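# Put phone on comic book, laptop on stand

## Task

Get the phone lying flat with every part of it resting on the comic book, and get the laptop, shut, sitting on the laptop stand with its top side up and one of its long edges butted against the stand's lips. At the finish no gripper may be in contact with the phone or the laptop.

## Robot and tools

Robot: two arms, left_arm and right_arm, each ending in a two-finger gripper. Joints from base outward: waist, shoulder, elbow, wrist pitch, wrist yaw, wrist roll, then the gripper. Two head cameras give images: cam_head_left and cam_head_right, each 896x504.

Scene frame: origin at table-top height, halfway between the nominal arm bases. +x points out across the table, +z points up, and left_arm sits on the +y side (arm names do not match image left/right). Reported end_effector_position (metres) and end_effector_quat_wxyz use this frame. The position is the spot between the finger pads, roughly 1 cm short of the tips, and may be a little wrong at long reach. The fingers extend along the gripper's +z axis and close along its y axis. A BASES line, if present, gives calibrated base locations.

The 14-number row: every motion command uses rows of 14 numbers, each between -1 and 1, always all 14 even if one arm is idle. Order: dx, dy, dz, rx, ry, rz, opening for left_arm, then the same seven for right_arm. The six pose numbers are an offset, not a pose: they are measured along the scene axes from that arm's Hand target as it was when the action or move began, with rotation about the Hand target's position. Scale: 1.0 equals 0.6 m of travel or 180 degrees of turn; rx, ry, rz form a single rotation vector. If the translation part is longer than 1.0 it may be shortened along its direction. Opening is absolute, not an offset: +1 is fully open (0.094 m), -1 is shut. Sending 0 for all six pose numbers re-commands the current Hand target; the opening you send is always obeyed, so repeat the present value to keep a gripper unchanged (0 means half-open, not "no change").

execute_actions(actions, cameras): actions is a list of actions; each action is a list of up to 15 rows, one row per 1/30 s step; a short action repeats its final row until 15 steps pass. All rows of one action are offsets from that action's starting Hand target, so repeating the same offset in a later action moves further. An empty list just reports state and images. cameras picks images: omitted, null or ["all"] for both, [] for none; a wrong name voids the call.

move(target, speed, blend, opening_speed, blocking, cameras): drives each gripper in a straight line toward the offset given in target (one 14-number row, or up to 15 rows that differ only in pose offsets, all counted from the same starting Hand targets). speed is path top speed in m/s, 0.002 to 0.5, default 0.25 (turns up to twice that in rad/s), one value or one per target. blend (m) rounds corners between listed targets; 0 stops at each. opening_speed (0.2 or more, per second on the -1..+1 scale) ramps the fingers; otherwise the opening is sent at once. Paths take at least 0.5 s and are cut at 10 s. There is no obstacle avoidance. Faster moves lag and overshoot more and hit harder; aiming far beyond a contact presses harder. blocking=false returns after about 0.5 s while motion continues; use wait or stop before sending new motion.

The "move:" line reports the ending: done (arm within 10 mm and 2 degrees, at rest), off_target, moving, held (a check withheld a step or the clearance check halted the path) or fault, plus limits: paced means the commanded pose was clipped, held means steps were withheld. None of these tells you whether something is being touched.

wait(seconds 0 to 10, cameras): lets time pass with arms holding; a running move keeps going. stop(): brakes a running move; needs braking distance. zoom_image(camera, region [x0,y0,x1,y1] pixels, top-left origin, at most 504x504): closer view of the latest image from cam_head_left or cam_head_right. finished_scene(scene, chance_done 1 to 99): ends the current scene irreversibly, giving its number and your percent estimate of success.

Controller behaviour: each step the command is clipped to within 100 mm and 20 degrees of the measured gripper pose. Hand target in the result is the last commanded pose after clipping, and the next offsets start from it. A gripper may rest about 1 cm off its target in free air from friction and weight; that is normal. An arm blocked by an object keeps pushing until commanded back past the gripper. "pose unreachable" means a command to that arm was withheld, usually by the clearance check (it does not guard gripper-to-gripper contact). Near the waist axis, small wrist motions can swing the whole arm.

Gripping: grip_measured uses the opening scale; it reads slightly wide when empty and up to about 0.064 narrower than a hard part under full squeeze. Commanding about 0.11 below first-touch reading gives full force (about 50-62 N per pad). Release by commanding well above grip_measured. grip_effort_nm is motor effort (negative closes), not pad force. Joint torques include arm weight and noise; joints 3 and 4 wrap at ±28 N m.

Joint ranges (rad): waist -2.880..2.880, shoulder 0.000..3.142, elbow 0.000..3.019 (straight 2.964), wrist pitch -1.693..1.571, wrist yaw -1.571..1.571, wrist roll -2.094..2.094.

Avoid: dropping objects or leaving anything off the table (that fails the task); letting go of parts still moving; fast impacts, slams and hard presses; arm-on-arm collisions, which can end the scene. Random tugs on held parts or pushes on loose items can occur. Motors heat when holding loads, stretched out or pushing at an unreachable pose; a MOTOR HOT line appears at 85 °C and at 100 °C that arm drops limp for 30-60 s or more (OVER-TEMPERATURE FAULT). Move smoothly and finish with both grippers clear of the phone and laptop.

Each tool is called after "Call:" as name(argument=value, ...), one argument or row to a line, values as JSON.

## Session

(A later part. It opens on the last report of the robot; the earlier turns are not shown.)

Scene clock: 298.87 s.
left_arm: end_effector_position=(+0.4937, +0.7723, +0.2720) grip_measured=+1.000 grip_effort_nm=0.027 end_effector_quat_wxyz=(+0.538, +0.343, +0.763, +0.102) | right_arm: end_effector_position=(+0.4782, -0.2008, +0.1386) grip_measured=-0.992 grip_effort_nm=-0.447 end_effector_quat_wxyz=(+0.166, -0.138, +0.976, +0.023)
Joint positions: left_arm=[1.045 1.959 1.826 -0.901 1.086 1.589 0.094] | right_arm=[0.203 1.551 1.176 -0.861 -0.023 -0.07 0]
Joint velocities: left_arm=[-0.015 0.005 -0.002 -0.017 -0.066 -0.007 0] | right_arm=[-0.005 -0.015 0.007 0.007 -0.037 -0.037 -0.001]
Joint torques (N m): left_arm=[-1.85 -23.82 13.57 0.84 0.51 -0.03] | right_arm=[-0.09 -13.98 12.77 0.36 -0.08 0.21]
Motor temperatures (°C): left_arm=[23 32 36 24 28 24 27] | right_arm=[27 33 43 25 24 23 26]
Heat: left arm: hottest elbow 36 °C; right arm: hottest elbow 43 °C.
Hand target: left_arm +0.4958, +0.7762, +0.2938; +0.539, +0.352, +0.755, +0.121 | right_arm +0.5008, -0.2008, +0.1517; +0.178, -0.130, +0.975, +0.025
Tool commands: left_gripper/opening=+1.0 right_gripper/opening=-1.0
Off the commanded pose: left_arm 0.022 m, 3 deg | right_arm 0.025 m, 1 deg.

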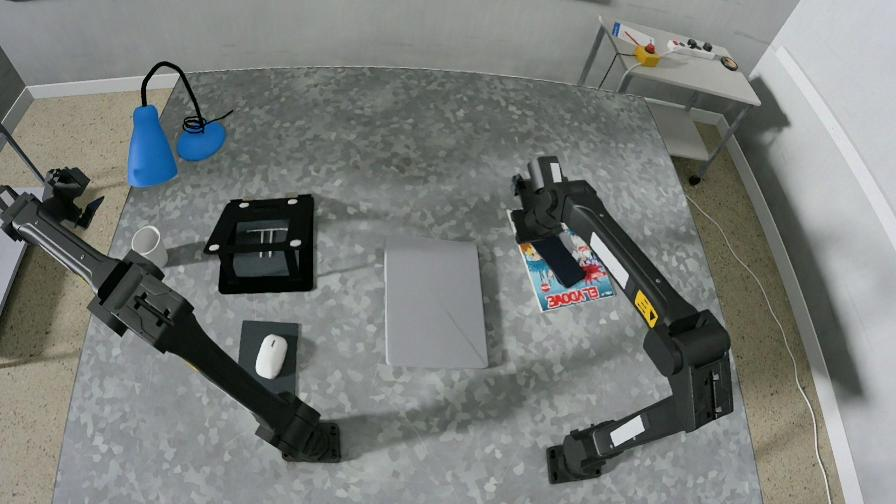

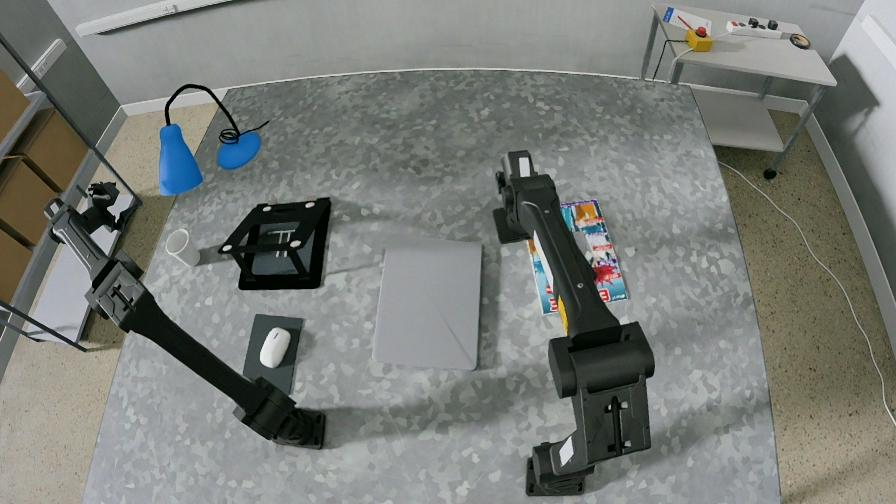

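Call:
move(
  target=[
    [-0.193,-0.294,0.03,-0.002,0.188,0.063,-1,0.033,0.033,0.0,-0.031,0.111,0,-1],
    [-0.427,-0.694,-0.023,-0.004,0.376,0.127,-1,0.033,0.033,-0.083,-0.031,0.111,0,-1],
  ],
  blend=0.05,
  cameras=["cam_head_left"],
)

Scene clock: 335.97 s.
left_arm: end_effector_position=(+0.2401, +0.3688, +0.2797) grip_measured=-0.987 grip_effort_nm=-0.686 end_effector_quat_wxyz=(+0.007, +0.204, +0.979, +0.010) | right_arm: end_effector_position=(+0.5203, -0.1879, +0.1197) grip_measured=-0.992 grip_effort_nm=-0.442 end_effector_quat_wxyz=(+0.012, -0.128, +0.992, +0.005)
Joint positions: left_arm=[0.516 0.954 1.076 -1.67 -0.005 0.956 0.001] | right_arm=[0.215 1.849 1.555 -1.253 -0.007 -0.037 0]
Joint velocities: left_arm=[-0.005 0.005 -0.007 0.002 -0.007 0.066 0] | right_arm=[0.005 -0.015 0.007 -0.007 0.037 -0.022 0]
Joint torques (N m): left_arm=[-3.14 -5.83 9.54 -0.03 -0.06 -0.1] | right_arm=[1.32 -18.32 7.77 0.54 0.11 0.22]
Motor temperatures (°C): left_arm=[23 32 37 24 28 24 27] | right_arm=[27 34 44 25 24 23 26]
Heat: left arm: hottest elbow 37 °C; right arm: hottest elbow 44 °C.
Hand target: left_arm +0.2365, +0.3630, +0.2780; +0.002, +0.207, +0.978, +0.007 | right_arm +0.5205, -0.1817, +0.1006; -0.001, -0.130, +0.991, +0.003
Off the commanded pose: left_arm 0.009 m, 2 deg | right_arm 0.019 m, 2 deg.
joint sent to its limit (left arm) — joint 4 (wrist pitch), lower limit. The joint targets are off in position, not in orientation.
move: off_target (right_arm)
Images, in order (width x height): cam_head_left 896x504.

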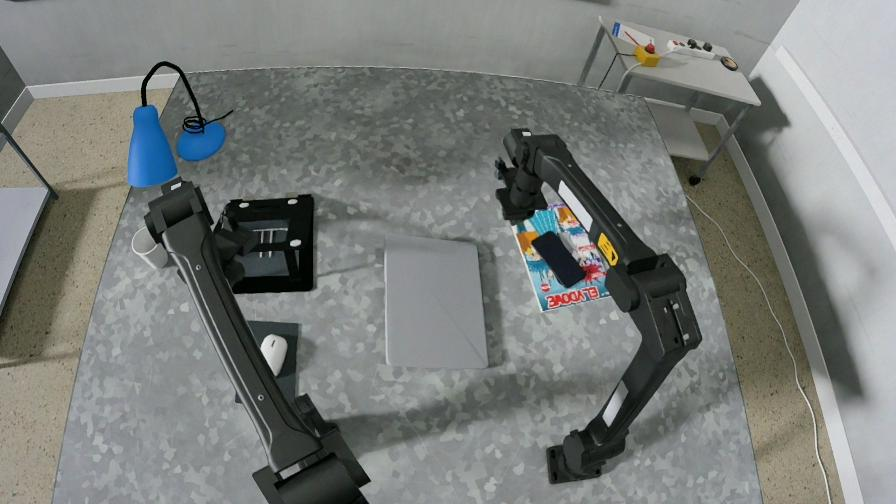

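Call:
move(
  target=[-0.03,-0.29,-0.26,0,0,0,-1,-0.033,0.015,-0.1,0,0,0,-1],
  cameras=["cam_head_left"],
)

Scene clock: 342.97 s.
left_arm: end_effector_position=(+0.2166, +0.1889, +0.1287) grip_measured=-0.987 grip_effort_nm=-0.686 end_effector_quat_wxyz=(+0.008, +0.204, +0.979, +0.004) | right_arm: end_effector_position=(+0.5056, -0.1786, +0.0608) grip_measured=-0.992 grip_effort_nm=-0.447 end_effector_quat_wxyz=(+0.014, -0.128, +0.992, +0.005)
Joint positions: left_arm=[-0.319 0.824 0.613 -1.344 -0.01 0.122 0.001] | right_arm=[0.237 1.872 1.424 -1.094 -0.007 -0.014 0]
Joint velocities: left_arm=[-0.005 -0.005 -0.017 -0.007 0.037 -0.066 0] | right_arm=[-0.005 -0.005 -0.012 -0.007 0.095 0.007 0]
Joint torques (N m): left_arm=[-3.02 -2.61 9.62 0.68 -0.14 -0.04] | right_arm=[1.38 -18.26 6.68 0.57 0.09 0.22]
Motor temperatures (°C): left_arm=[23 31 36 24 27 24 27] | right_arm=[27 34 43 25 24 23 26]
Heat: left arm: hottest elbow 36 °C; right arm: hottest elbow 43 °C.
Hand target: left_arm +0.2166, +0.1865, +0.1239; +0.005, +0.207, +0.978, +0.006 | right_arm +0.5003, -0.1733, +0.0406; -0.001, -0.130, +0.991, +0.003
Off the commanded pose: left_arm 0.007 m, 1 deg | right_arm 0.022 m, 2 deg.
move: off_target (right_arm)
Images, in order (width x height): cam_head_left 896x504.

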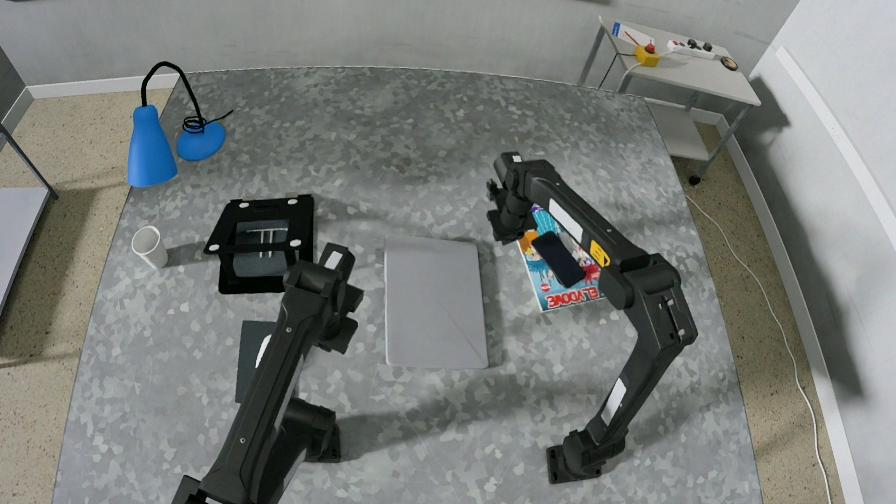

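Call:
move(
  target=[0,0,-0.17,0,0,0,-1,0,0,-0.06,0,0,0,-1],
  cameras=["cam_head_left","cam_head_right"],
  speed=0.12,
)

Scene clock: 346.77 s.
left_arm: end_effector_position=(+0.2172, +0.1879, +0.0270) grip_measured=-0.987 grip_effort_nm=-0.686 end_effector_quat_wxyz=(+0.008, +0.204, +0.979, +0.004) | right_arm: end_effector_position=(+0.5068, -0.1783, +0.0257) grip_measured=-0.992 grip_effort_nm=-0.447 end_effector_quat_wxyz=(+0.015, -0.128, +0.992, +0.005)
Joint positions: left_arm=[-0.323 0.989 0.402 -0.968 -0.01 0.117 0.001] | right_arm=[0.237 1.916 1.389 -1.012 -0.007 -0.014 0]
Joint velocities: left_arm=[0.005 -0.005 0.002 -0.007 -0.022 -0.022 0] | right_arm=[-0.015 -0.015 -0.002 0.007 -0.051 -0.051 -0.001]
Joint torques (N m): left_arm=[-2.61 -3.08 8.1 0.58 -0.17 -0.11] | right_arm=[1.26 -18.37 6.31 0.54 0.09 0.21]
Motor temperatures (°C): left_arm=[23 31 36 24 27 24 27] | right_arm=[27 35 42 25 24 23 26]
Heat: left arm: hottest elbow 36 °C; right arm: hottest elbow 42 °C.
Hand target: left_arm +0.2148, +0.1862, +0.0222; +0.005, +0.207, +0.978, +0.006 | right_arm +0.5000, -0.1739, +0.0046; -0.001, -0.130, +0.991, +0.003
Off the commanded pose: left_arm 0.005 m, 1 deg | right_arm 0.023 m, 2 deg.
move: off_target (right_arm)

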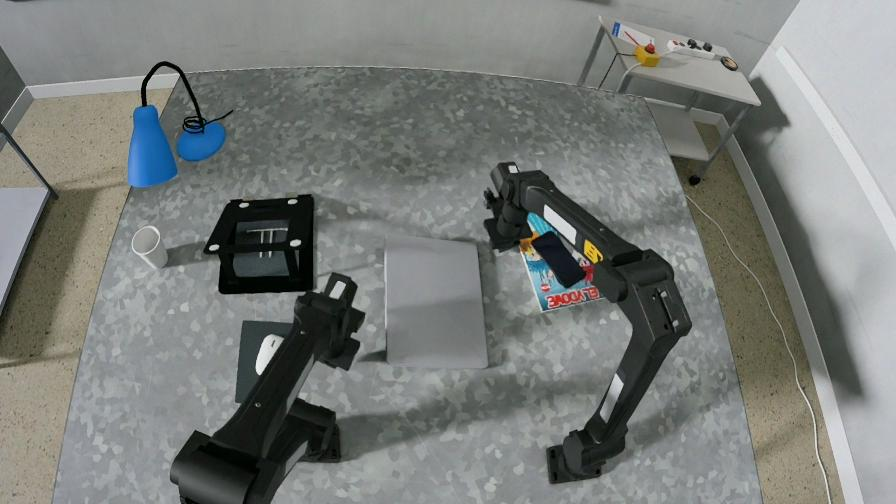

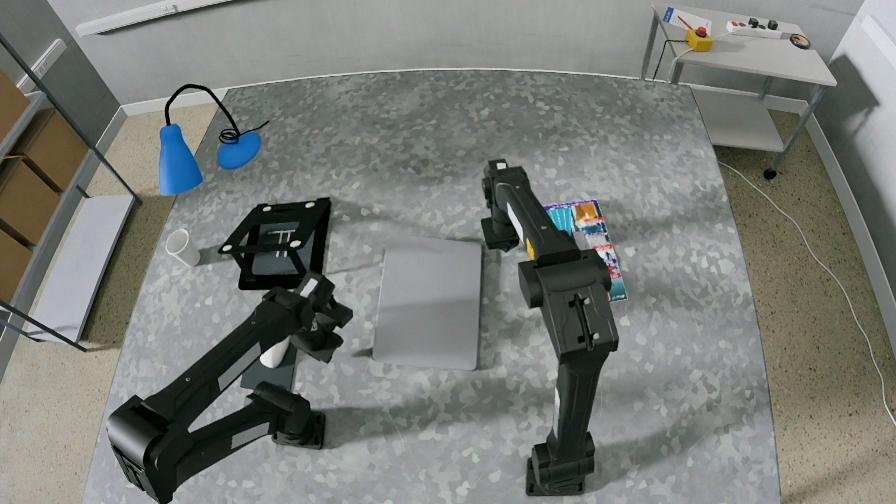

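Call:
move(
  target=[
    [0.002,-0.098,-0.018,0,0,0,-1,0.01,0.055,-0.018,0,0,0,-1],
    [-0.04,-0.153,-0.018,0,0,0,-1,0.052,0.11,-0.018,0,0,0,-1],
    [-0.07,-0.217,-0.018,0,0,0,-1,0.082,0.173,-0.018,0,0,0,-1],
  ],
  cameras=["cam_head_left","cam_head_right"],
  speed=0.06,
  blend=0.02,
)

Scene clock: 356.80 s.
left_arm: end_effector_position=(+0.1635, +0.0753, +0.0089) grip_measured=-0.987 grip_effort_nm=-0.691 end_effector_quat_wxyz=(-0.003, +0.202, +0.979, +0.015) | right_arm: end_effector_position=(+0.5447, -0.0853, +0.0151) grip_measured=-0.992 grip_effort_nm=-0.442 end_effector_quat_wxyz=(+0.011, -0.126, +0.992, +0.003)
Joint positions: left_arm=[-0.948 1.15 0.439 -0.885 -0.018 -0.513 0.001] | right_arm=[0.371 2.083 1.632 -1.097 -0.001 0.124 0]
Joint velocities: left_arm=[0.005 0.005 0.007 -0.007 0.007 -0.11 -0.001] | right_arm=[-0.015 0.024 -0.002 0.007 -0.051 -0.007 0]
Joint torques (N m): left_arm=[-2.61 -3.19 11.08 1.11 0.08 -0.09] | right_arm=[1.73 -18.78 10.55 0.03 -0.12 0.21]
Motor temperatures (°C): left_arm=[23 30 36 24 27 24 27] | right_arm=[27 34 41 25 24 23 26]
Heat: left arm: hottest elbow 36 °C; right arm: hottest elbow 41 °C.
Hand target: left_arm +0.1717, +0.0560, +0.0127; +0.007, +0.207, +0.978, +0.004 | right_arm +0.5500, -0.0708, -0.0082; -0.002, -0.131, +0.991, +0.002
Off the commanded pose: left_arm 0.022 m, 2 deg | right_arm 0.027 m, 2 deg.
move: off_target (left_arm, right_arm)

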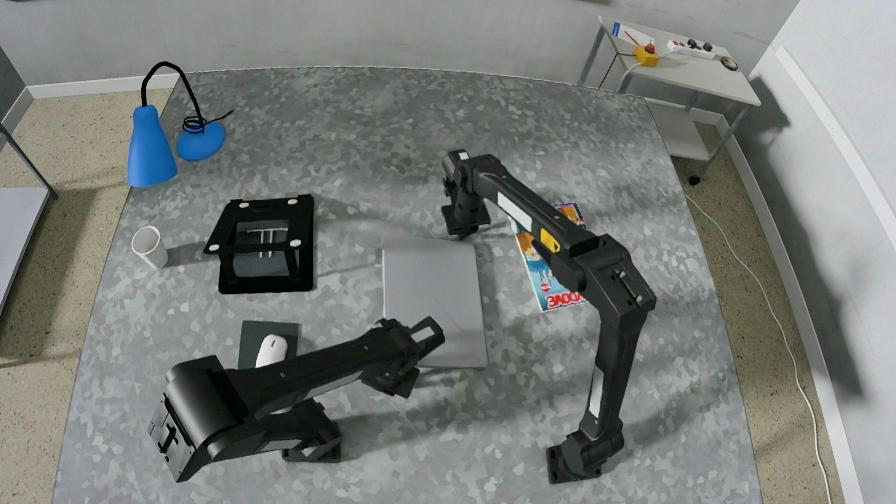

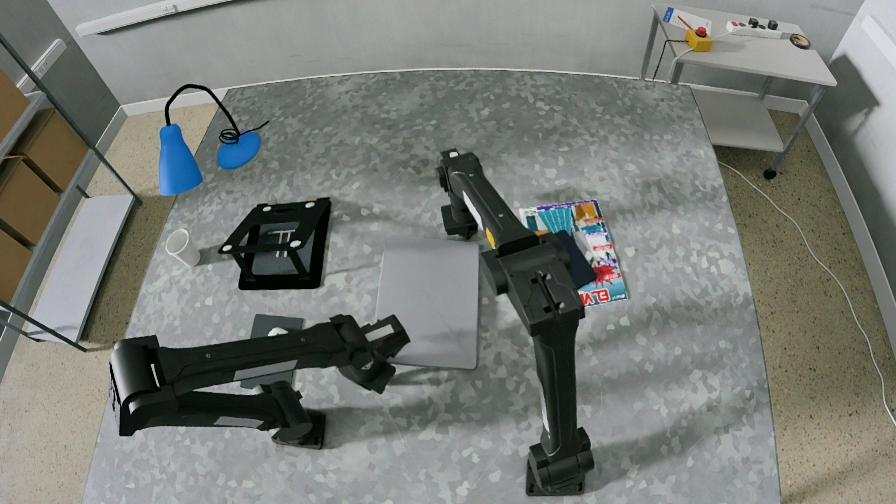

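Call:
move(
  target=[
    [0,0.02,0.1,0,0,0,-1,0,-0.02,0.11,0,0,0,-1],
    [0.13,0.19,0.1,0,0,0,-1,-0.142,-0.173,0.11,0,0,0,-1],
  ],
  cameras=["cam_head_left","cam_head_right"],
  speed=0.15,
  blend=0.02,
)

Scene clock: 363.57 s.
left_arm: end_effector_position=(+0.2245, +0.1762, +0.0534) grip_measured=-0.987 grip_effort_nm=-0.686 end_effector_quat_wxyz=(-0.021, +0.210, +0.977, +0.012) | right_arm: end_effector_position=(+0.4649, -0.1678, +0.0541) grip_measured=-0.992 grip_effort_nm=-0.442 end_effector_quat_wxyz=(-0.010, -0.131, +0.991, +0.000)
Joint positions: left_arm=[-0.375 1.023 0.502 -1.094 -0.019 0.077 0.001] | right_arm=[0.278 1.823 1.331 -1.099 -0.003 0.02 0]
Joint velocities: left_arm=[-0.015 -0.005 -0.002 -0.002 -0.051 -0.051 0] | right_arm=[-0.005 -0.015 0.012 0.007 -0.007 0.066 0.001]
Joint torques (N m): left_arm=[0.15 -4.89 14.83 0.31 0.14 0.1] | right_arm=[-0.15 -21.71 6.19 0.46 -0.04 0.1]
Motor temperatures (°C): left_arm=[23 30 36 24 27 24 27] | right_arm=[27 35 41 25 24 23 26]
Heat: left arm: hottest elbow 36 °C; right arm: hottest elbow 41 °C.
Hand target: left_arm +0.2516, +0.1694, +0.0716; +0.006, +0.207, +0.978, +0.006 | right_arm +0.4642, -0.1727, +0.0598; -0.001, -0.130, +0.991, +0.002
Off the commanded pose: left_arm 0.032 m, 3 deg | right_arm 0.008 m, 1 deg.
move: off_target (left_arm)

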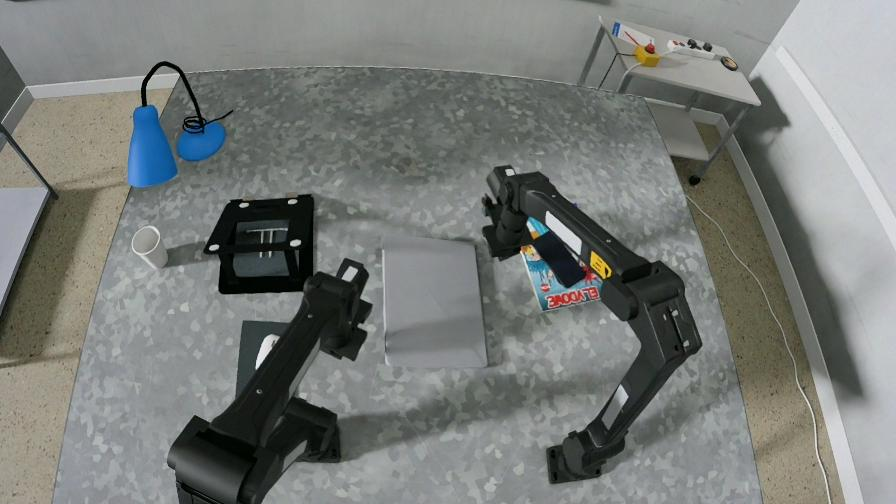

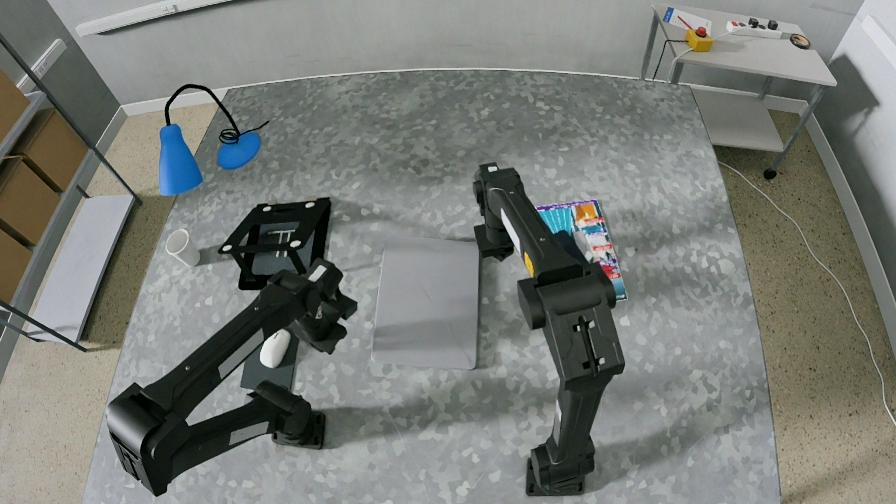

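Call:
move(
  target=[
    [0,0,-0.092,0,0,0,-1,0,0,-0.08,0,0,0,-1],
    [0.013,-0.065,-0.092,0,0,0,-1,0.022,0.055,-0.08,0,0,0,-1],
    [-0.028,-0.127,-0.092,0,0,0,-1,0.055,0.122,-0.08,0,0,0,-1],
  ],
  cameras=["cam_head_left","cam_head_right"],
  speed=0.08,
)

Scene clock: 374.23 s.
left_arm: end_effector_position=(+0.2195, +0.1073, +0.0097) grip_measured=-0.987 grip_effort_nm=-0.686 end_effector_quat_wxyz=(-0.011, +0.204, +0.979, +0.012) | right_arm: end_effector_position=(+0.4818, -0.1203, +0.0145) grip_measured=-0.992 grip_effort_nm=-0.437 end_effector_quat_wxyz=(-0.008, -0.123, +0.992, -0.001)
Joint positions: left_arm=[-0.662 1.211 0.486 -0.874 -0.012 -0.222 0.001] | right_arm=[0.354 1.942 1.396 -1.041 -0.001 0.113 0]
Joint velocities: left_arm=[-0.024 -0.015 0.007 0.012 -0.007 0.022 -0.001] | right_arm=[0.005 -0.005 0.017 -0.002 0.007 0.022 0.001]
Joint torques (N m): left_arm=[-2.84 -6.12 10.97 0.69 -0.17 -0.07] | right_arm=[2.14 -17.73 11.23 0.09 -0.12 0.23]
Motor temperatures (°C): left_arm=[23 29 37 24 27 24 27] | right_arm=[27 35 40 25 24 23 26]
Heat: left arm: hottest elbow 37 °C; right arm: hottest elbow 40 °C.
Hand target: left_arm +0.2332, +0.0931, +0.0173; +0.007, +0.207, +0.978, +0.005 | right_arm +0.4975, -0.1005, +0.0105; -0.002, -0.130, +0.991, +0.003
Off the commanded pose: left_arm 0.022 m, 2 deg | right_arm 0.026 m, 1 deg.
move: off_target (left_arm, right_arm)

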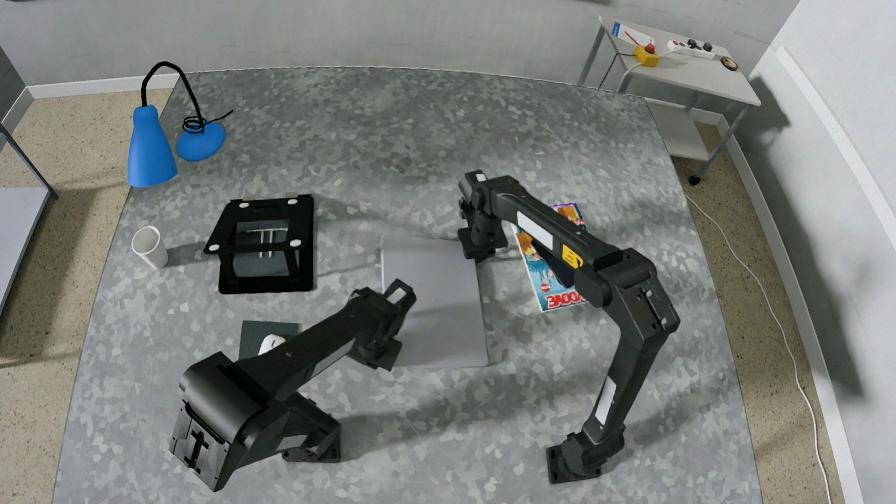

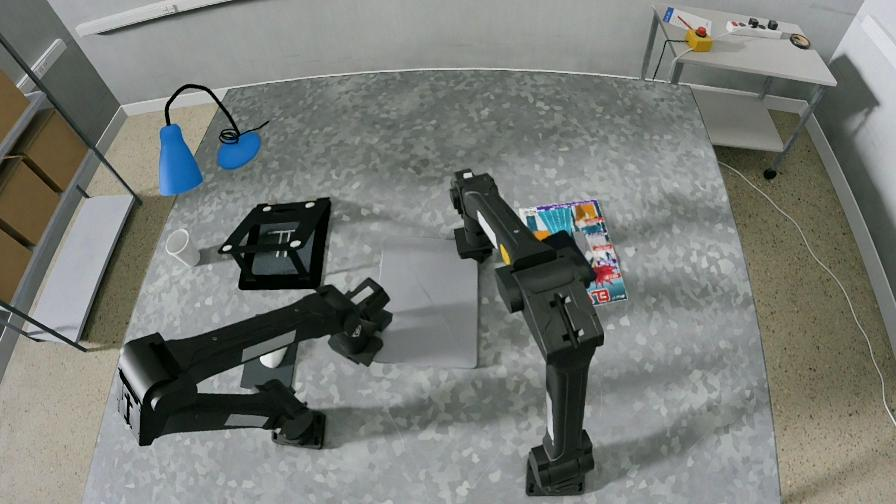

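Call:
move(
  target=[
    [0.02,-0.015,0,0,0,0,-1,0,0.018,0,0,0,0,-1],
    [0.0,-0.063,0,0,0,0,-1,0.025,0.067,0,0,0,0,-1],
    [-0.013,-0.098,0,0,0,0,-1,0.037,0.102,0,0,0,0,-1],
  ],
  cameras=["cam_head_left","cam_head_right"],
  speed=0.05,
)

Scene clock: 381.80 s.
left_arm: end_effector_position=(+0.2071, +0.0604, +0.0095) grip_measured=-0.987 grip_effort_nm=-0.686 end_effector_quat_wxyz=(-0.014, +0.204, +0.979, +0.020) | right_arm: end_effector_position=(+0.5148, -0.0595, +0.0161) grip_measured=-0.992 grip_effort_nm=-0.442 end_effector_quat_wxyz=(+0.002, -0.123, +0.992, +0.000)
Joint positions: left_arm=[-0.845 1.289 0.547 -0.874 -0.016 -0.404 0.001] | right_arm=[0.43 2.053 1.584 -1.099 0.002 0.189 0]
Joint velocities: left_arm=[0.005 -0.015 0.007 0.007 0.066 0.037 0] | right_arm=[-0.005 -0.005 0.007 -0.002 0.022 0.037 0.001]
Joint torques (N m): left_arm=[-3.02 -5.95 12.79 0.83 0 -0.09] | right_arm=[2.26 -20.01 10.97 -0.34 -0.21 0.24]
Motor temperatures (°C): left_arm=[23 29 37 24 27 24 27] | right_arm=[27 36 41 25 24 23 26]
Heat: left arm: hottest elbow 37 °C; right arm: hottest elbow 41 °C.
Hand target: left_arm +0.2247, +0.0343, +0.0175; +0.007, +0.207, +0.978, +0.004 | right_arm +0.5201, -0.0395, +0.0093; -0.002, -0.130, +0.991, +0.002
Off the commanded pose: left_arm 0.033 m, 3 deg | right_arm 0.022 m, 1 deg.
move: off_target (left_arm, right_arm)

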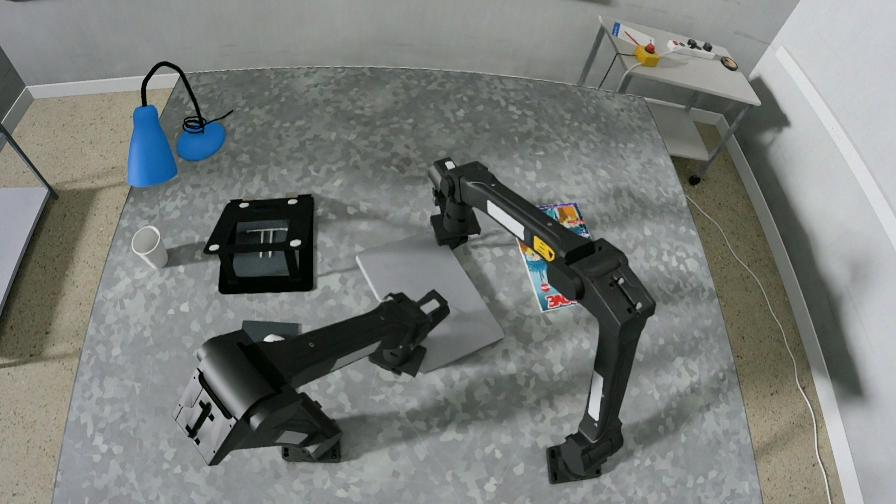

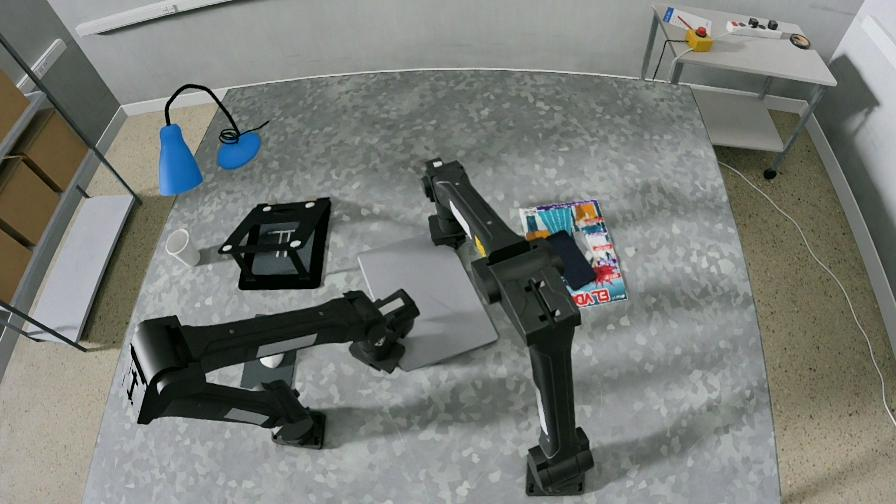

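Call:
move(
  target=[
    [-0.011,-0.065,0,0,0,0,-1,-0.017,0.054,0,0,0,0,-1],
    [-0.003,-0.11,0,0,0,0,-1,-0.015,0.092,0,0,0,0,-1],
  ],
  cameras=["cam_head_left","cam_head_right"],
  speed=0.05,
)

Scene clock: 388.97 s.
left_arm: end_effector_position=(+0.2052, -0.0026, +0.0100) grip_measured=-0.987 grip_effort_nm=-0.681 end_effector_quat_wxyz=(-0.014, +0.211, +0.977, +0.022) | right_arm: end_effector_position=(+0.5124, -0.0011, +0.0210) grip_measured=-0.992 grip_effort_nm=-0.437 end_effector_quat_wxyz=(+0.010, -0.124, +0.992, +0.003)
Joint positions: left_arm=[-0.993 1.42 0.673 -0.874 -0.014 -0.54 0.001] | right_arm=[0.517 2.096 1.672 -1.126 0.002 0.274 0]
Joint velocities: left_arm=[-0.015 0.005 0.012 -0.012 0.007 0.022 0] | right_arm=[-0.005 -0.005 -0.002 0.007 -0.081 -0.007 0.001]
Joint torques (N m): left_arm=[-2.67 -7.94 13.2 1.07 -0.08 -0.15] | right_arm=[2.02 -20.78 10.61 -0.55 -0.21 0.26]
Motor temperatures (°C): left_arm=[23 29 37 24 27 24 27] | right_arm=[27 36 41 25 24 23 26]
Heat: left arm: hottest elbow 37 °C; right arm: hottest elbow 41 °C.
Hand target: left_arm +0.2223, -0.0318, +0.0176; +0.007, +0.207, +0.978, +0.004 | right_arm +0.5115, +0.0157, +0.0083; -0.003, -0.130, +0.991, +0.002
Off the commanded pose: left_arm 0.035 m, 3 deg | right_arm 0.021 m, 2 deg.
move: off_target (left_arm, right_arm)

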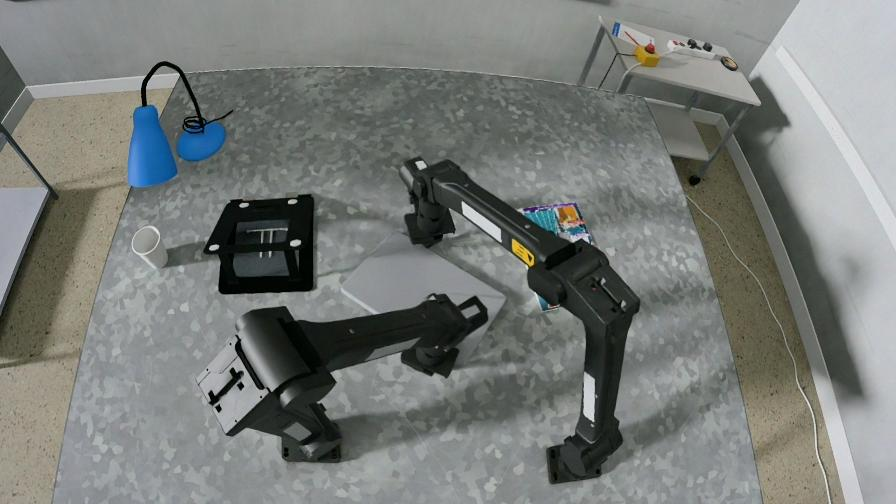

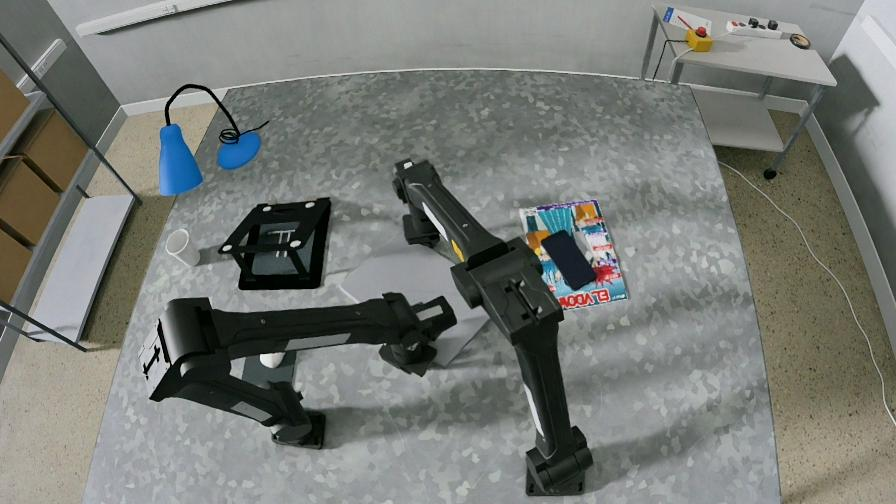

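Call:
zoom_image(
  camera="cam_head_left",
  region=[320, 210, 530, 390],
)

Call:
zoom_image(
  camera="cam_head_right",
  region=[320, 210, 530, 390],
)

Scaled by 2.400.

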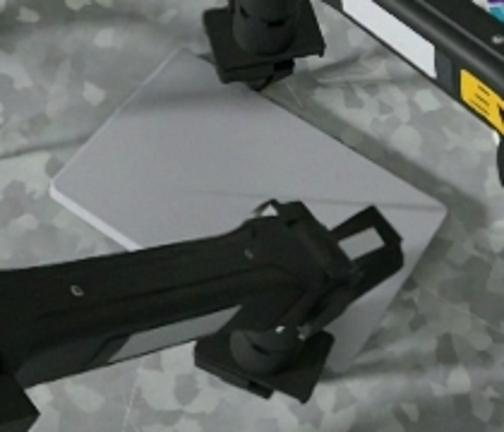

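Scaled by 2.400.

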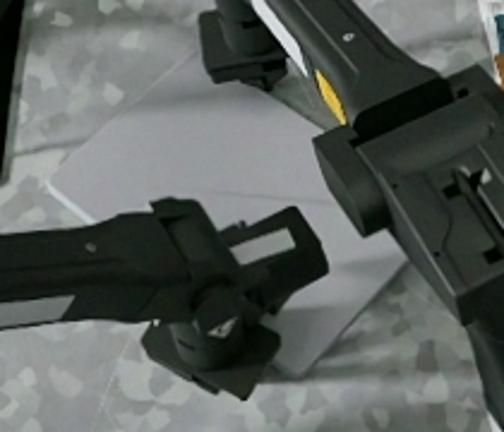

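Call:
move(
  target=[
    [-0.05,0.03,0.1,0,0,0,-1,0.039,-0.052,-0.01,0,0,0,-1],
    [0.05,0.5,0.2,0,0,0,-1,0.148,0.057,-0.01,0,0,0,-1],
  ],
  cameras=["cam_head_left"],
  speed=0.12,
)

Scene clock: 403.43 s.
left_arm: end_effector_position=(+0.2395, +0.2639, +0.1175) grip_measured=-0.987 grip_effort_nm=-0.686 end_effector_quat_wxyz=(-0.014, +0.210, +0.978, +0.004) | right_arm: end_effector_position=(+0.5954, +0.0350, +0.0191) grip_measured=-0.992 grip_effort_nm=-0.442 end_effector_quat_wxyz=(+0.000, -0.128, +0.992, +0.004)
Joint positions: left_arm=[0.063 0.926 0.632 -1.301 -0.016 0.516 0.001] | right_arm=[0.501 2.366 2.149 -1.35 -0.007 0.25 0]
Joint velocities: left_arm=[-0.005 0.005 0.002 0.002 -0.037 0.007 0] | right_arm=[-0.015 -0.005 -0.002 0.002 0.037 0.022 0.001]
Joint torques (N m): left_arm=[-0.5 -3.72 15.3 -0.05 0.12 0.05] | right_arm=[1.44 -24 12.07 -0.12 0.08 0.22]
Motor temperatures (°C): left_arm=[23 28 37 24 27 24 27] | right_arm=[27 36 41 25 24 23 26]
Heat: left arm: hottest elbow 37 °C; right arm: hottest elbow 41 °C.
Hand target: left_arm +0.2570, +0.2683, +0.1366; +0.003, +0.207, +0.978, +0.007 | right_arm +0.6009, +0.0487, +0.0017; -0.003, -0.130, +0.991, +0.002
Off the commanded pose: left_arm 0.024 m, 2 deg | right_arm 0.023 m, 1 deg.
move: off_target (left_arm, right_arm)
Images, in order (width x height): cam_head_left 896x504.

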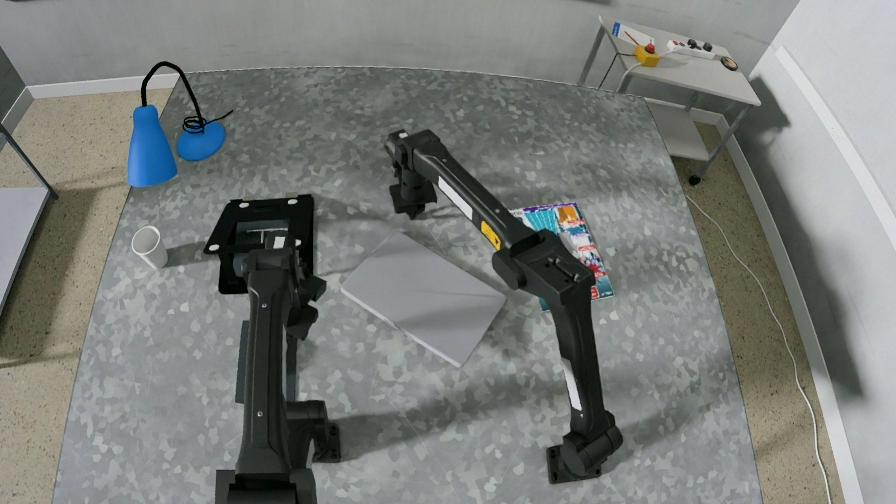

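Call:
move(
  target=[
    [0,0,0,0,0,0,-1,-0.047,0.02,-0.01,0,0,0,-1],
    [0,0,0,0,0,0,-1,-0.173,0.13,-0.01,0,0,0,-1],
  ],
  cameras=["cam_head_left"],
  speed=0.06,
)

Scene clock: 412.30 s.
left_arm: end_effector_position=(+0.2394, +0.2639, +0.1175) grip_measured=-0.987 grip_effort_nm=-0.681 end_effector_quat_wxyz=(-0.014, +0.211, +0.977, +0.004) | right_arm: end_effector_position=(+0.5152, +0.1219, +0.0164) grip_measured=-0.992 grip_effort_nm=-0.442 end_effector_quat_wxyz=(+0.013, -0.124, +0.992, +0.008)
Joint positions: left_arm=[0.063 0.926 0.632 -1.301 -0.016 0.517 0.001] | right_arm=[0.668 2.288 1.998 -1.251 0 0.424 0]
Joint velocities: left_arm=[0.005 -0.015 -0.017 0.017 0.022 -0.125 0.001] | right_arm=[0.005 0.005 -0.007 -0.012 -0.037 0.066 -0.001]
Joint torques (N m): left_arm=[-0.38 -3.78 15.17 -0.06 0.11 0.08] | right_arm=[2.08 -26.11 5.72 0.58 -0.16 0.21]
Motor temperatures (°C): left_arm=[23 28 38 24 27 24 27] | right_arm=[27 36 42 25 24 23 26]
Heat: left arm: hottest elbow 38 °C; right arm: hottest elbow 42 °C.
Hand target: left_arm +0.2570, +0.2683, +0.1366; +0.003, +0.207, +0.978, +0.007 | right_arm +0.4974, +0.1279, -0.0057; -0.004, -0.130, +0.991, +0.002
Off the commanded pose: left_arm 0.026 m, 2 deg | right_arm 0.028 m, 2 deg.
move: off_target (left_arm, right_arm)
Images, in order (width x height): cam_head_left 896x504.

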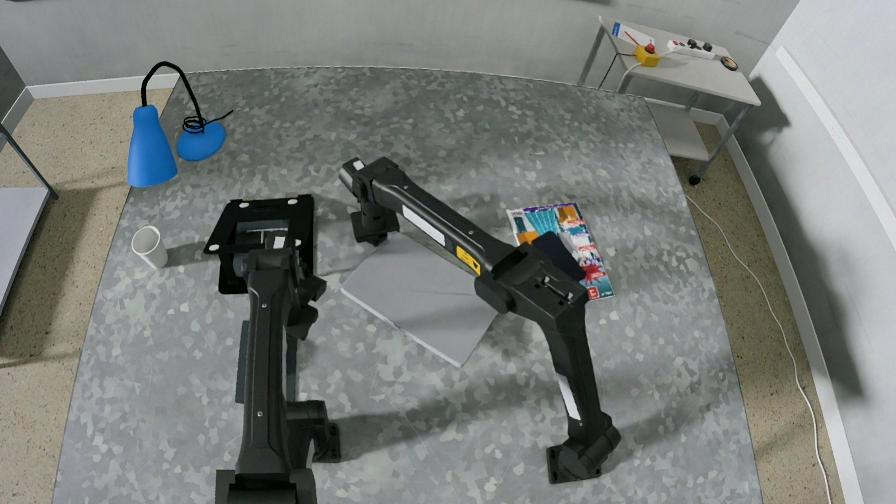

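Call:
move(
  target=[
    [0,0,0,0,0,0,-1,0.058,0.05,0,0,0,0,-1],
    [0,0,0,0,0,0,-1,0.208,-0.058,0,0,0,0,-1],
    [0,0,0,0,0,0,-1,0.175,-0.192,0,0,0,0,-1],
    [0,0,0,0,0,0,-1,0.015,-0.108,0,0,0,0,-1],
    [0,0,0,0,0,0,-1,-0.04,-0.058,0,0,0,0,-1],
  ],
  cameras=["cam_head_left"],
  speed=[0.1,0.1,0.1,0.06,0.06],
)

Scene clock: 423.87 s.
left_arm: end_effector_position=(+0.2395, +0.2639, +0.1175) grip_measured=-0.987 grip_effort_nm=-0.681 end_effector_quat_wxyz=(-0.014, +0.211, +0.977, +0.004) | right_arm: end_effector_position=(+0.5042, +0.0844, +0.0154) grip_measured=-0.992 grip_effort_nm=-0.437 end_effector_quat_wxyz=(+0.025, -0.117, +0.993, +0.010)
Joint positions: left_arm=[0.063 0.926 0.632 -1.301 -0.016 0.517 0.001] | right_arm=[0.637 2.184 1.808 -1.141 0.009 0.408 0]
Joint velocities: left_arm=[-0.015 -0.005 -0.012 -0.012 -0.051 0.037 0] | right_arm=[-0.005 0.005 0.002 0.012 0.051 0.095 0]
Joint torques (N m): left_arm=[0.32 -3.66 15.23 -0.09 0.14 0.11] | right_arm=[2.96 -25.11 4.97 -0.16 -0.44 0.24]
Motor temperatures (°C): left_arm=[23 28 40 24 27 24 27] | right_arm=[27 38 40 25 24 23 26]
Heat: left arm: hottest elbow 40 °C; right arm: hottest elbow 40 °C.
Hand target: left_arm +0.2570, +0.2682, +0.1366; +0.003, +0.207, +0.978, +0.007 | right_arm +0.4730, +0.0934, -0.0051; -0.004, -0.130, +0.991, +0.002
Off the commanded pose: left_arm 0.026 m, 2 deg | right_arm 0.038 m, 4 deg.
move: off_target (left_arm, right_arm)
Images, in order (width x height): cam_head_left 896x504.

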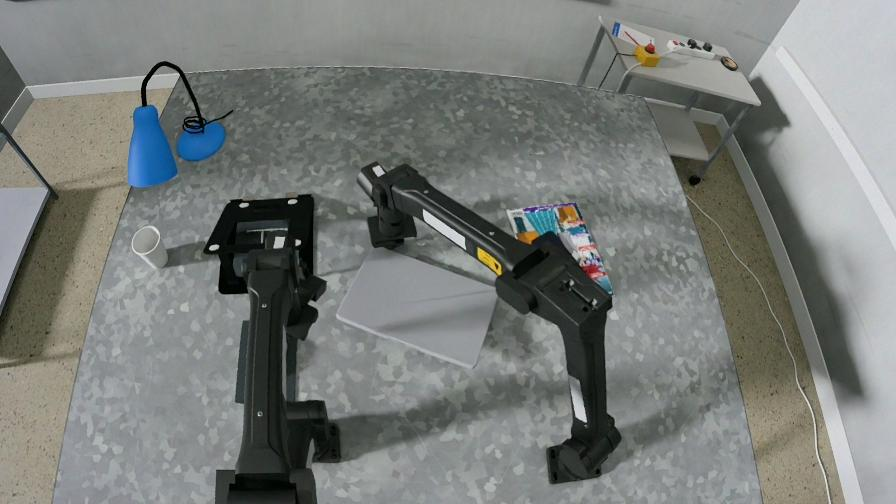

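Call:
move(
  target=[
    [0,0,0,0,0,0,-1,-0.062,0.025,0,0,0,0,-1],
    [0,0,0,0,0,0,-1,-0.142,0.045,0,0,0,0,-1],
  ],
  cameras=["cam_head_left"],
  speed=0.06,
)

Scene clock: 430.10 s.
left_arm: end_effector_position=(+0.2395, +0.2639, +0.1175) grip_measured=-0.987 grip_effort_nm=-0.686 end_effector_quat_wxyz=(-0.014, +0.211, +0.977, +0.004) | right_arm: end_effector_position=(+0.4168, +0.1232, +0.0144) grip_measured=-0.992 grip_effort_nm=-0.437 end_effector_quat_wxyz=(+0.024, -0.120, +0.992, +0.015)
Joint positions: left_arm=[0.063 0.926 0.632 -1.301 -0.016 0.517 0.001] | right_arm=[0.77 2.079 1.623 -1.057 0.005 0.535 0]
Joint velocities: left_arm=[-0.015 -0.015 -0.007 0.007 -0.007 -0.051 0] | right_arm=[-0.005 0.005 -0.017 -0.002 -0.022 0.051 0]
Joint torques (N m): left_arm=[-0.15 -3.9 15.28 -0.05 0.11 0.12] | right_arm=[2.32 -23.24 4.55 -0.18 -0.33 0.26]
Motor temperatures (°C): left_arm=[23 28 40 24 27 24 27] | right_arm=[27 39 39 25 24 23 26]
Heat: left arm: hottest elbow 40 °C; right arm: hottest shoulder 39 °C.
Hand target: left_arm +0.2570, +0.2682, +0.1366; +0.003, +0.207, +0.978, +0.007 | right_arm +0.3880, +0.1212, -0.0056; -0.004, -0.130, +0.991, +0.001
Off the commanded pose: left_arm 0.026 m, 2 deg | right_arm 0.035 m, 4 deg.
move: off_target (left_arm, right_arm)
Images, in order (width x height): cam_head_left 896x504.

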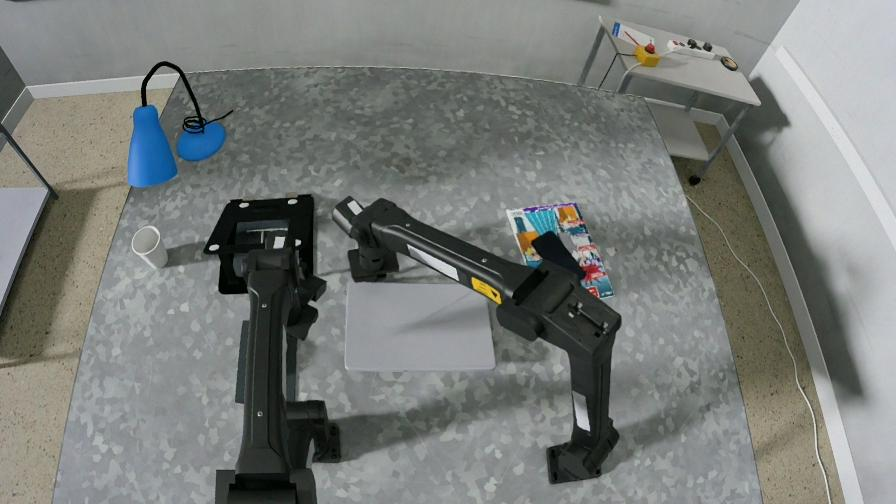

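Call:
move(
  target=[
    [0.0,0.0,0.06,0,0,0,-1,0.04,0.0,0.22,0,0,0,-1],
    [0.04,0.11,0.06,-0.0775,0.108,0.627,-1,-0.147,-0.635,0.26,0.191,-0.148,0.398,-1],
  ],
  cameras=["cam_head_left","cam_head_right"],
  speed=0.25,
  blend=0.03,
)

Scene clock: 471.23 s.
left_arm: end_effector_position=(+0.2614, +0.3195, +0.1532) grip_measured=-0.987 grip_effort_nm=-0.676 end_effector_quat_wxyz=(+0.150, +0.691, -0.699, +0.112) | right_arm: end_effector_position=(+0.2908, -0.2544, +0.1562) grip_measured=-0.992 grip_effort_nm=-0.437 end_effector_quat_wxyz=(-0.249, +0.667, -0.661, -0.234)
Joint positions: left_arm=[0.502 1.156 0.837 -1.497 0.289 -0.992 0.001] | right_arm=[-0.171 1.281 0.873 -1.278 -0.69 -1.787 0]
Joint velocities: left_arm=[-0.005 0.005 -0.002 -0.007 0.037 -0.022 -0.001] | right_arm=[0.005 -0.005 -0.007 -0.002 -0.051 0.051 0]
Joint torques (N m): left_arm=[-0.09 -6.24 15.45 -0.24 0.18 -0.08] | right_arm=[-0.15 -8.18 8.9 -0.44 -0.5 0.06]
Motor temperatures (°C): left_arm=[23 27 42 24 27 24 28] | right_arm=[27 38 36 25 24 23 26]
Heat: left arm: hottest elbow 42 °C; right arm: hottest shoulder 38 °C.
Hand target: left_arm +0.2812, +0.3344, +0.1712; +0.125, +0.697, -0.696, +0.119 | right_arm +0.2976, -0.2584, +0.1576; -0.250, +0.665, -0.663, -0.236
Off the commanded pose: left_arm 0.031 m, 4 deg | right_arm 0.012 m, 1 deg.
move: off_target (left_arm, right_arm)

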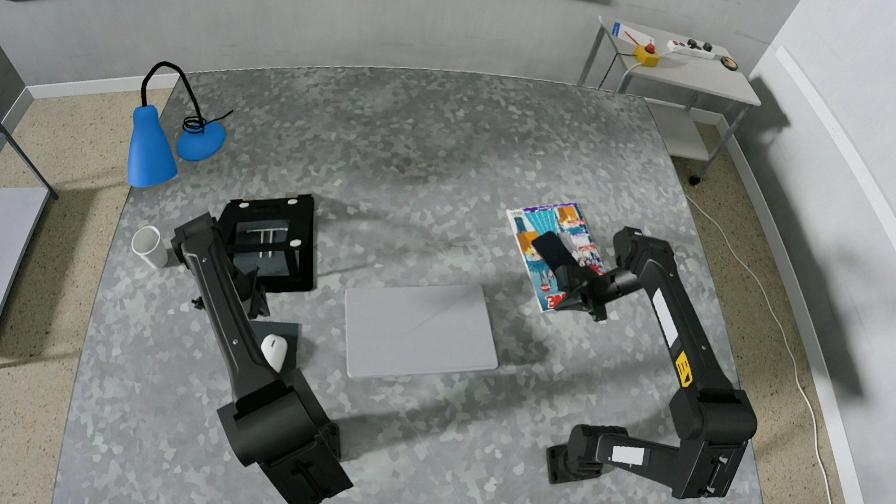

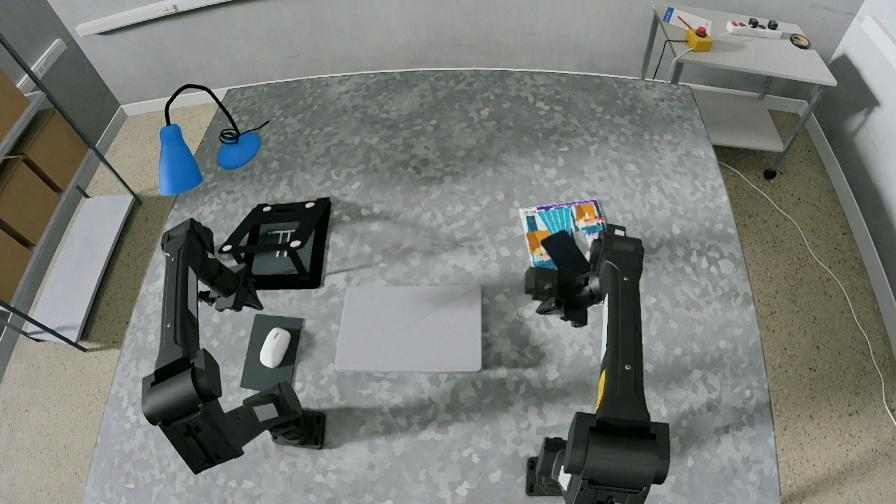

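Call:
move(
  target=[0.0,-0.075,-0.17,-0.111,0,0,1,-0.01,0.033,-0.16,0,0,0,1],
  cameras=["cam_head_left","cam_head_right"],
  speed=0.15,
)

Scene clock: 487.60 s.
left_arm: end_effector_position=(+0.2815, +0.2852, +0.0737) grip_measured=+0.998 grip_effort_nm=0.129 end_effector_quat_wxyz=(+0.245, +0.662, -0.669, +0.233) | right_arm: end_effector_position=(+0.2942, -0.2446, +0.0709) grip_measured=+0.999 grip_effort_nm=0.071 end_effector_quat_wxyz=(-0.257, +0.667, -0.662, -0.225)
Joint positions: left_arm=[0.515 1.412 0.727 -1.308 0.564 -0.893 0.094] | right_arm=[-0.14 1.402 0.726 -0.955 -0.696 -1.734 0.094]
Joint velocities: left_arm=[-0.015 -0.005 -0.007 -0.012 -0.037 0.037 -0.002] | right_arm=[0.005 0.005 -0.002 0.002 0.037 0.051 0]
Joint torques (N m): left_arm=[-0.91 -9.05 6.69 0.1 0.34 0.16] | right_arm=[1.61 -8.94 5.53 0.35 -0.5 0.21]
Motor temperatures (°C): left_arm=[23 27 40 24 27 24 28] | right_arm=[27 37 37 25 24 23 26]
Heat: left arm: hottest elbow 40 °C; right arm: hottest shoulder 37 °C.
Hand target: left_arm +0.2799, +0.2873, +0.0696; +0.246, +0.664, -0.666, +0.237 | right_arm +0.2896, -0.2395, +0.0616; -0.250, +0.665, -0.663, -0.236
Off the commanded pose: left_arm 0.006 m, 1 deg | right_arm 0.011 m, 2 deg.
move: off_target (right_arm)

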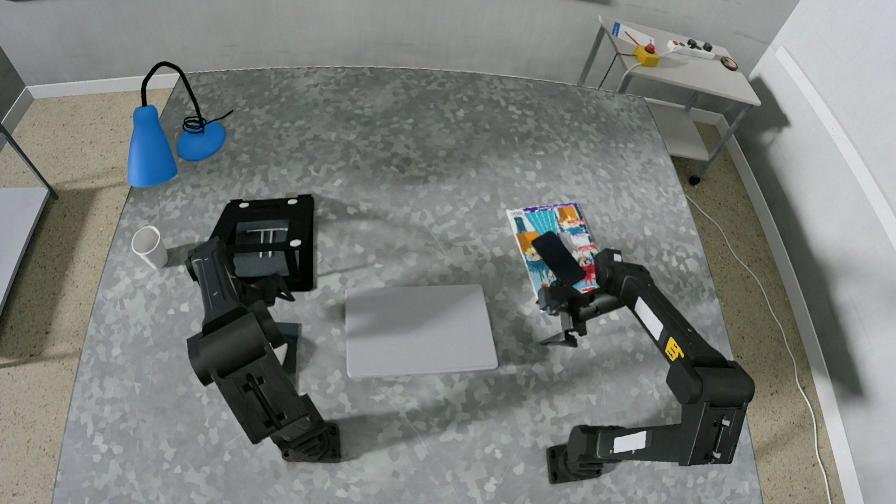

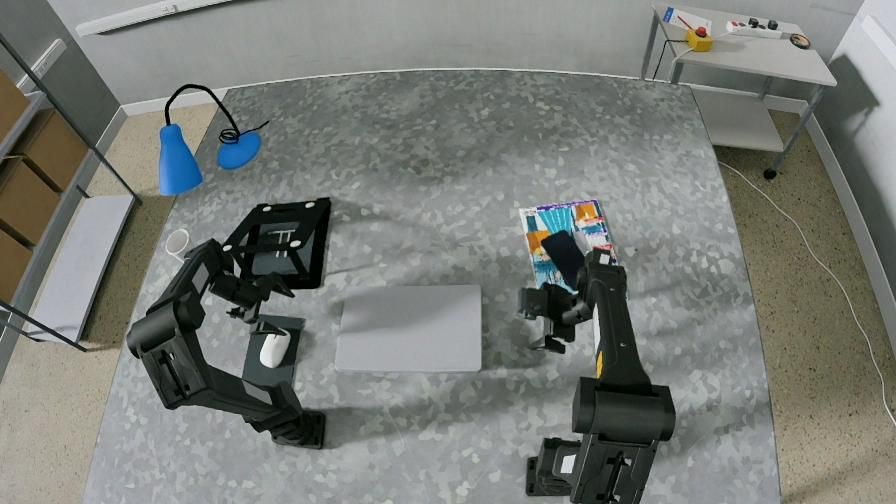

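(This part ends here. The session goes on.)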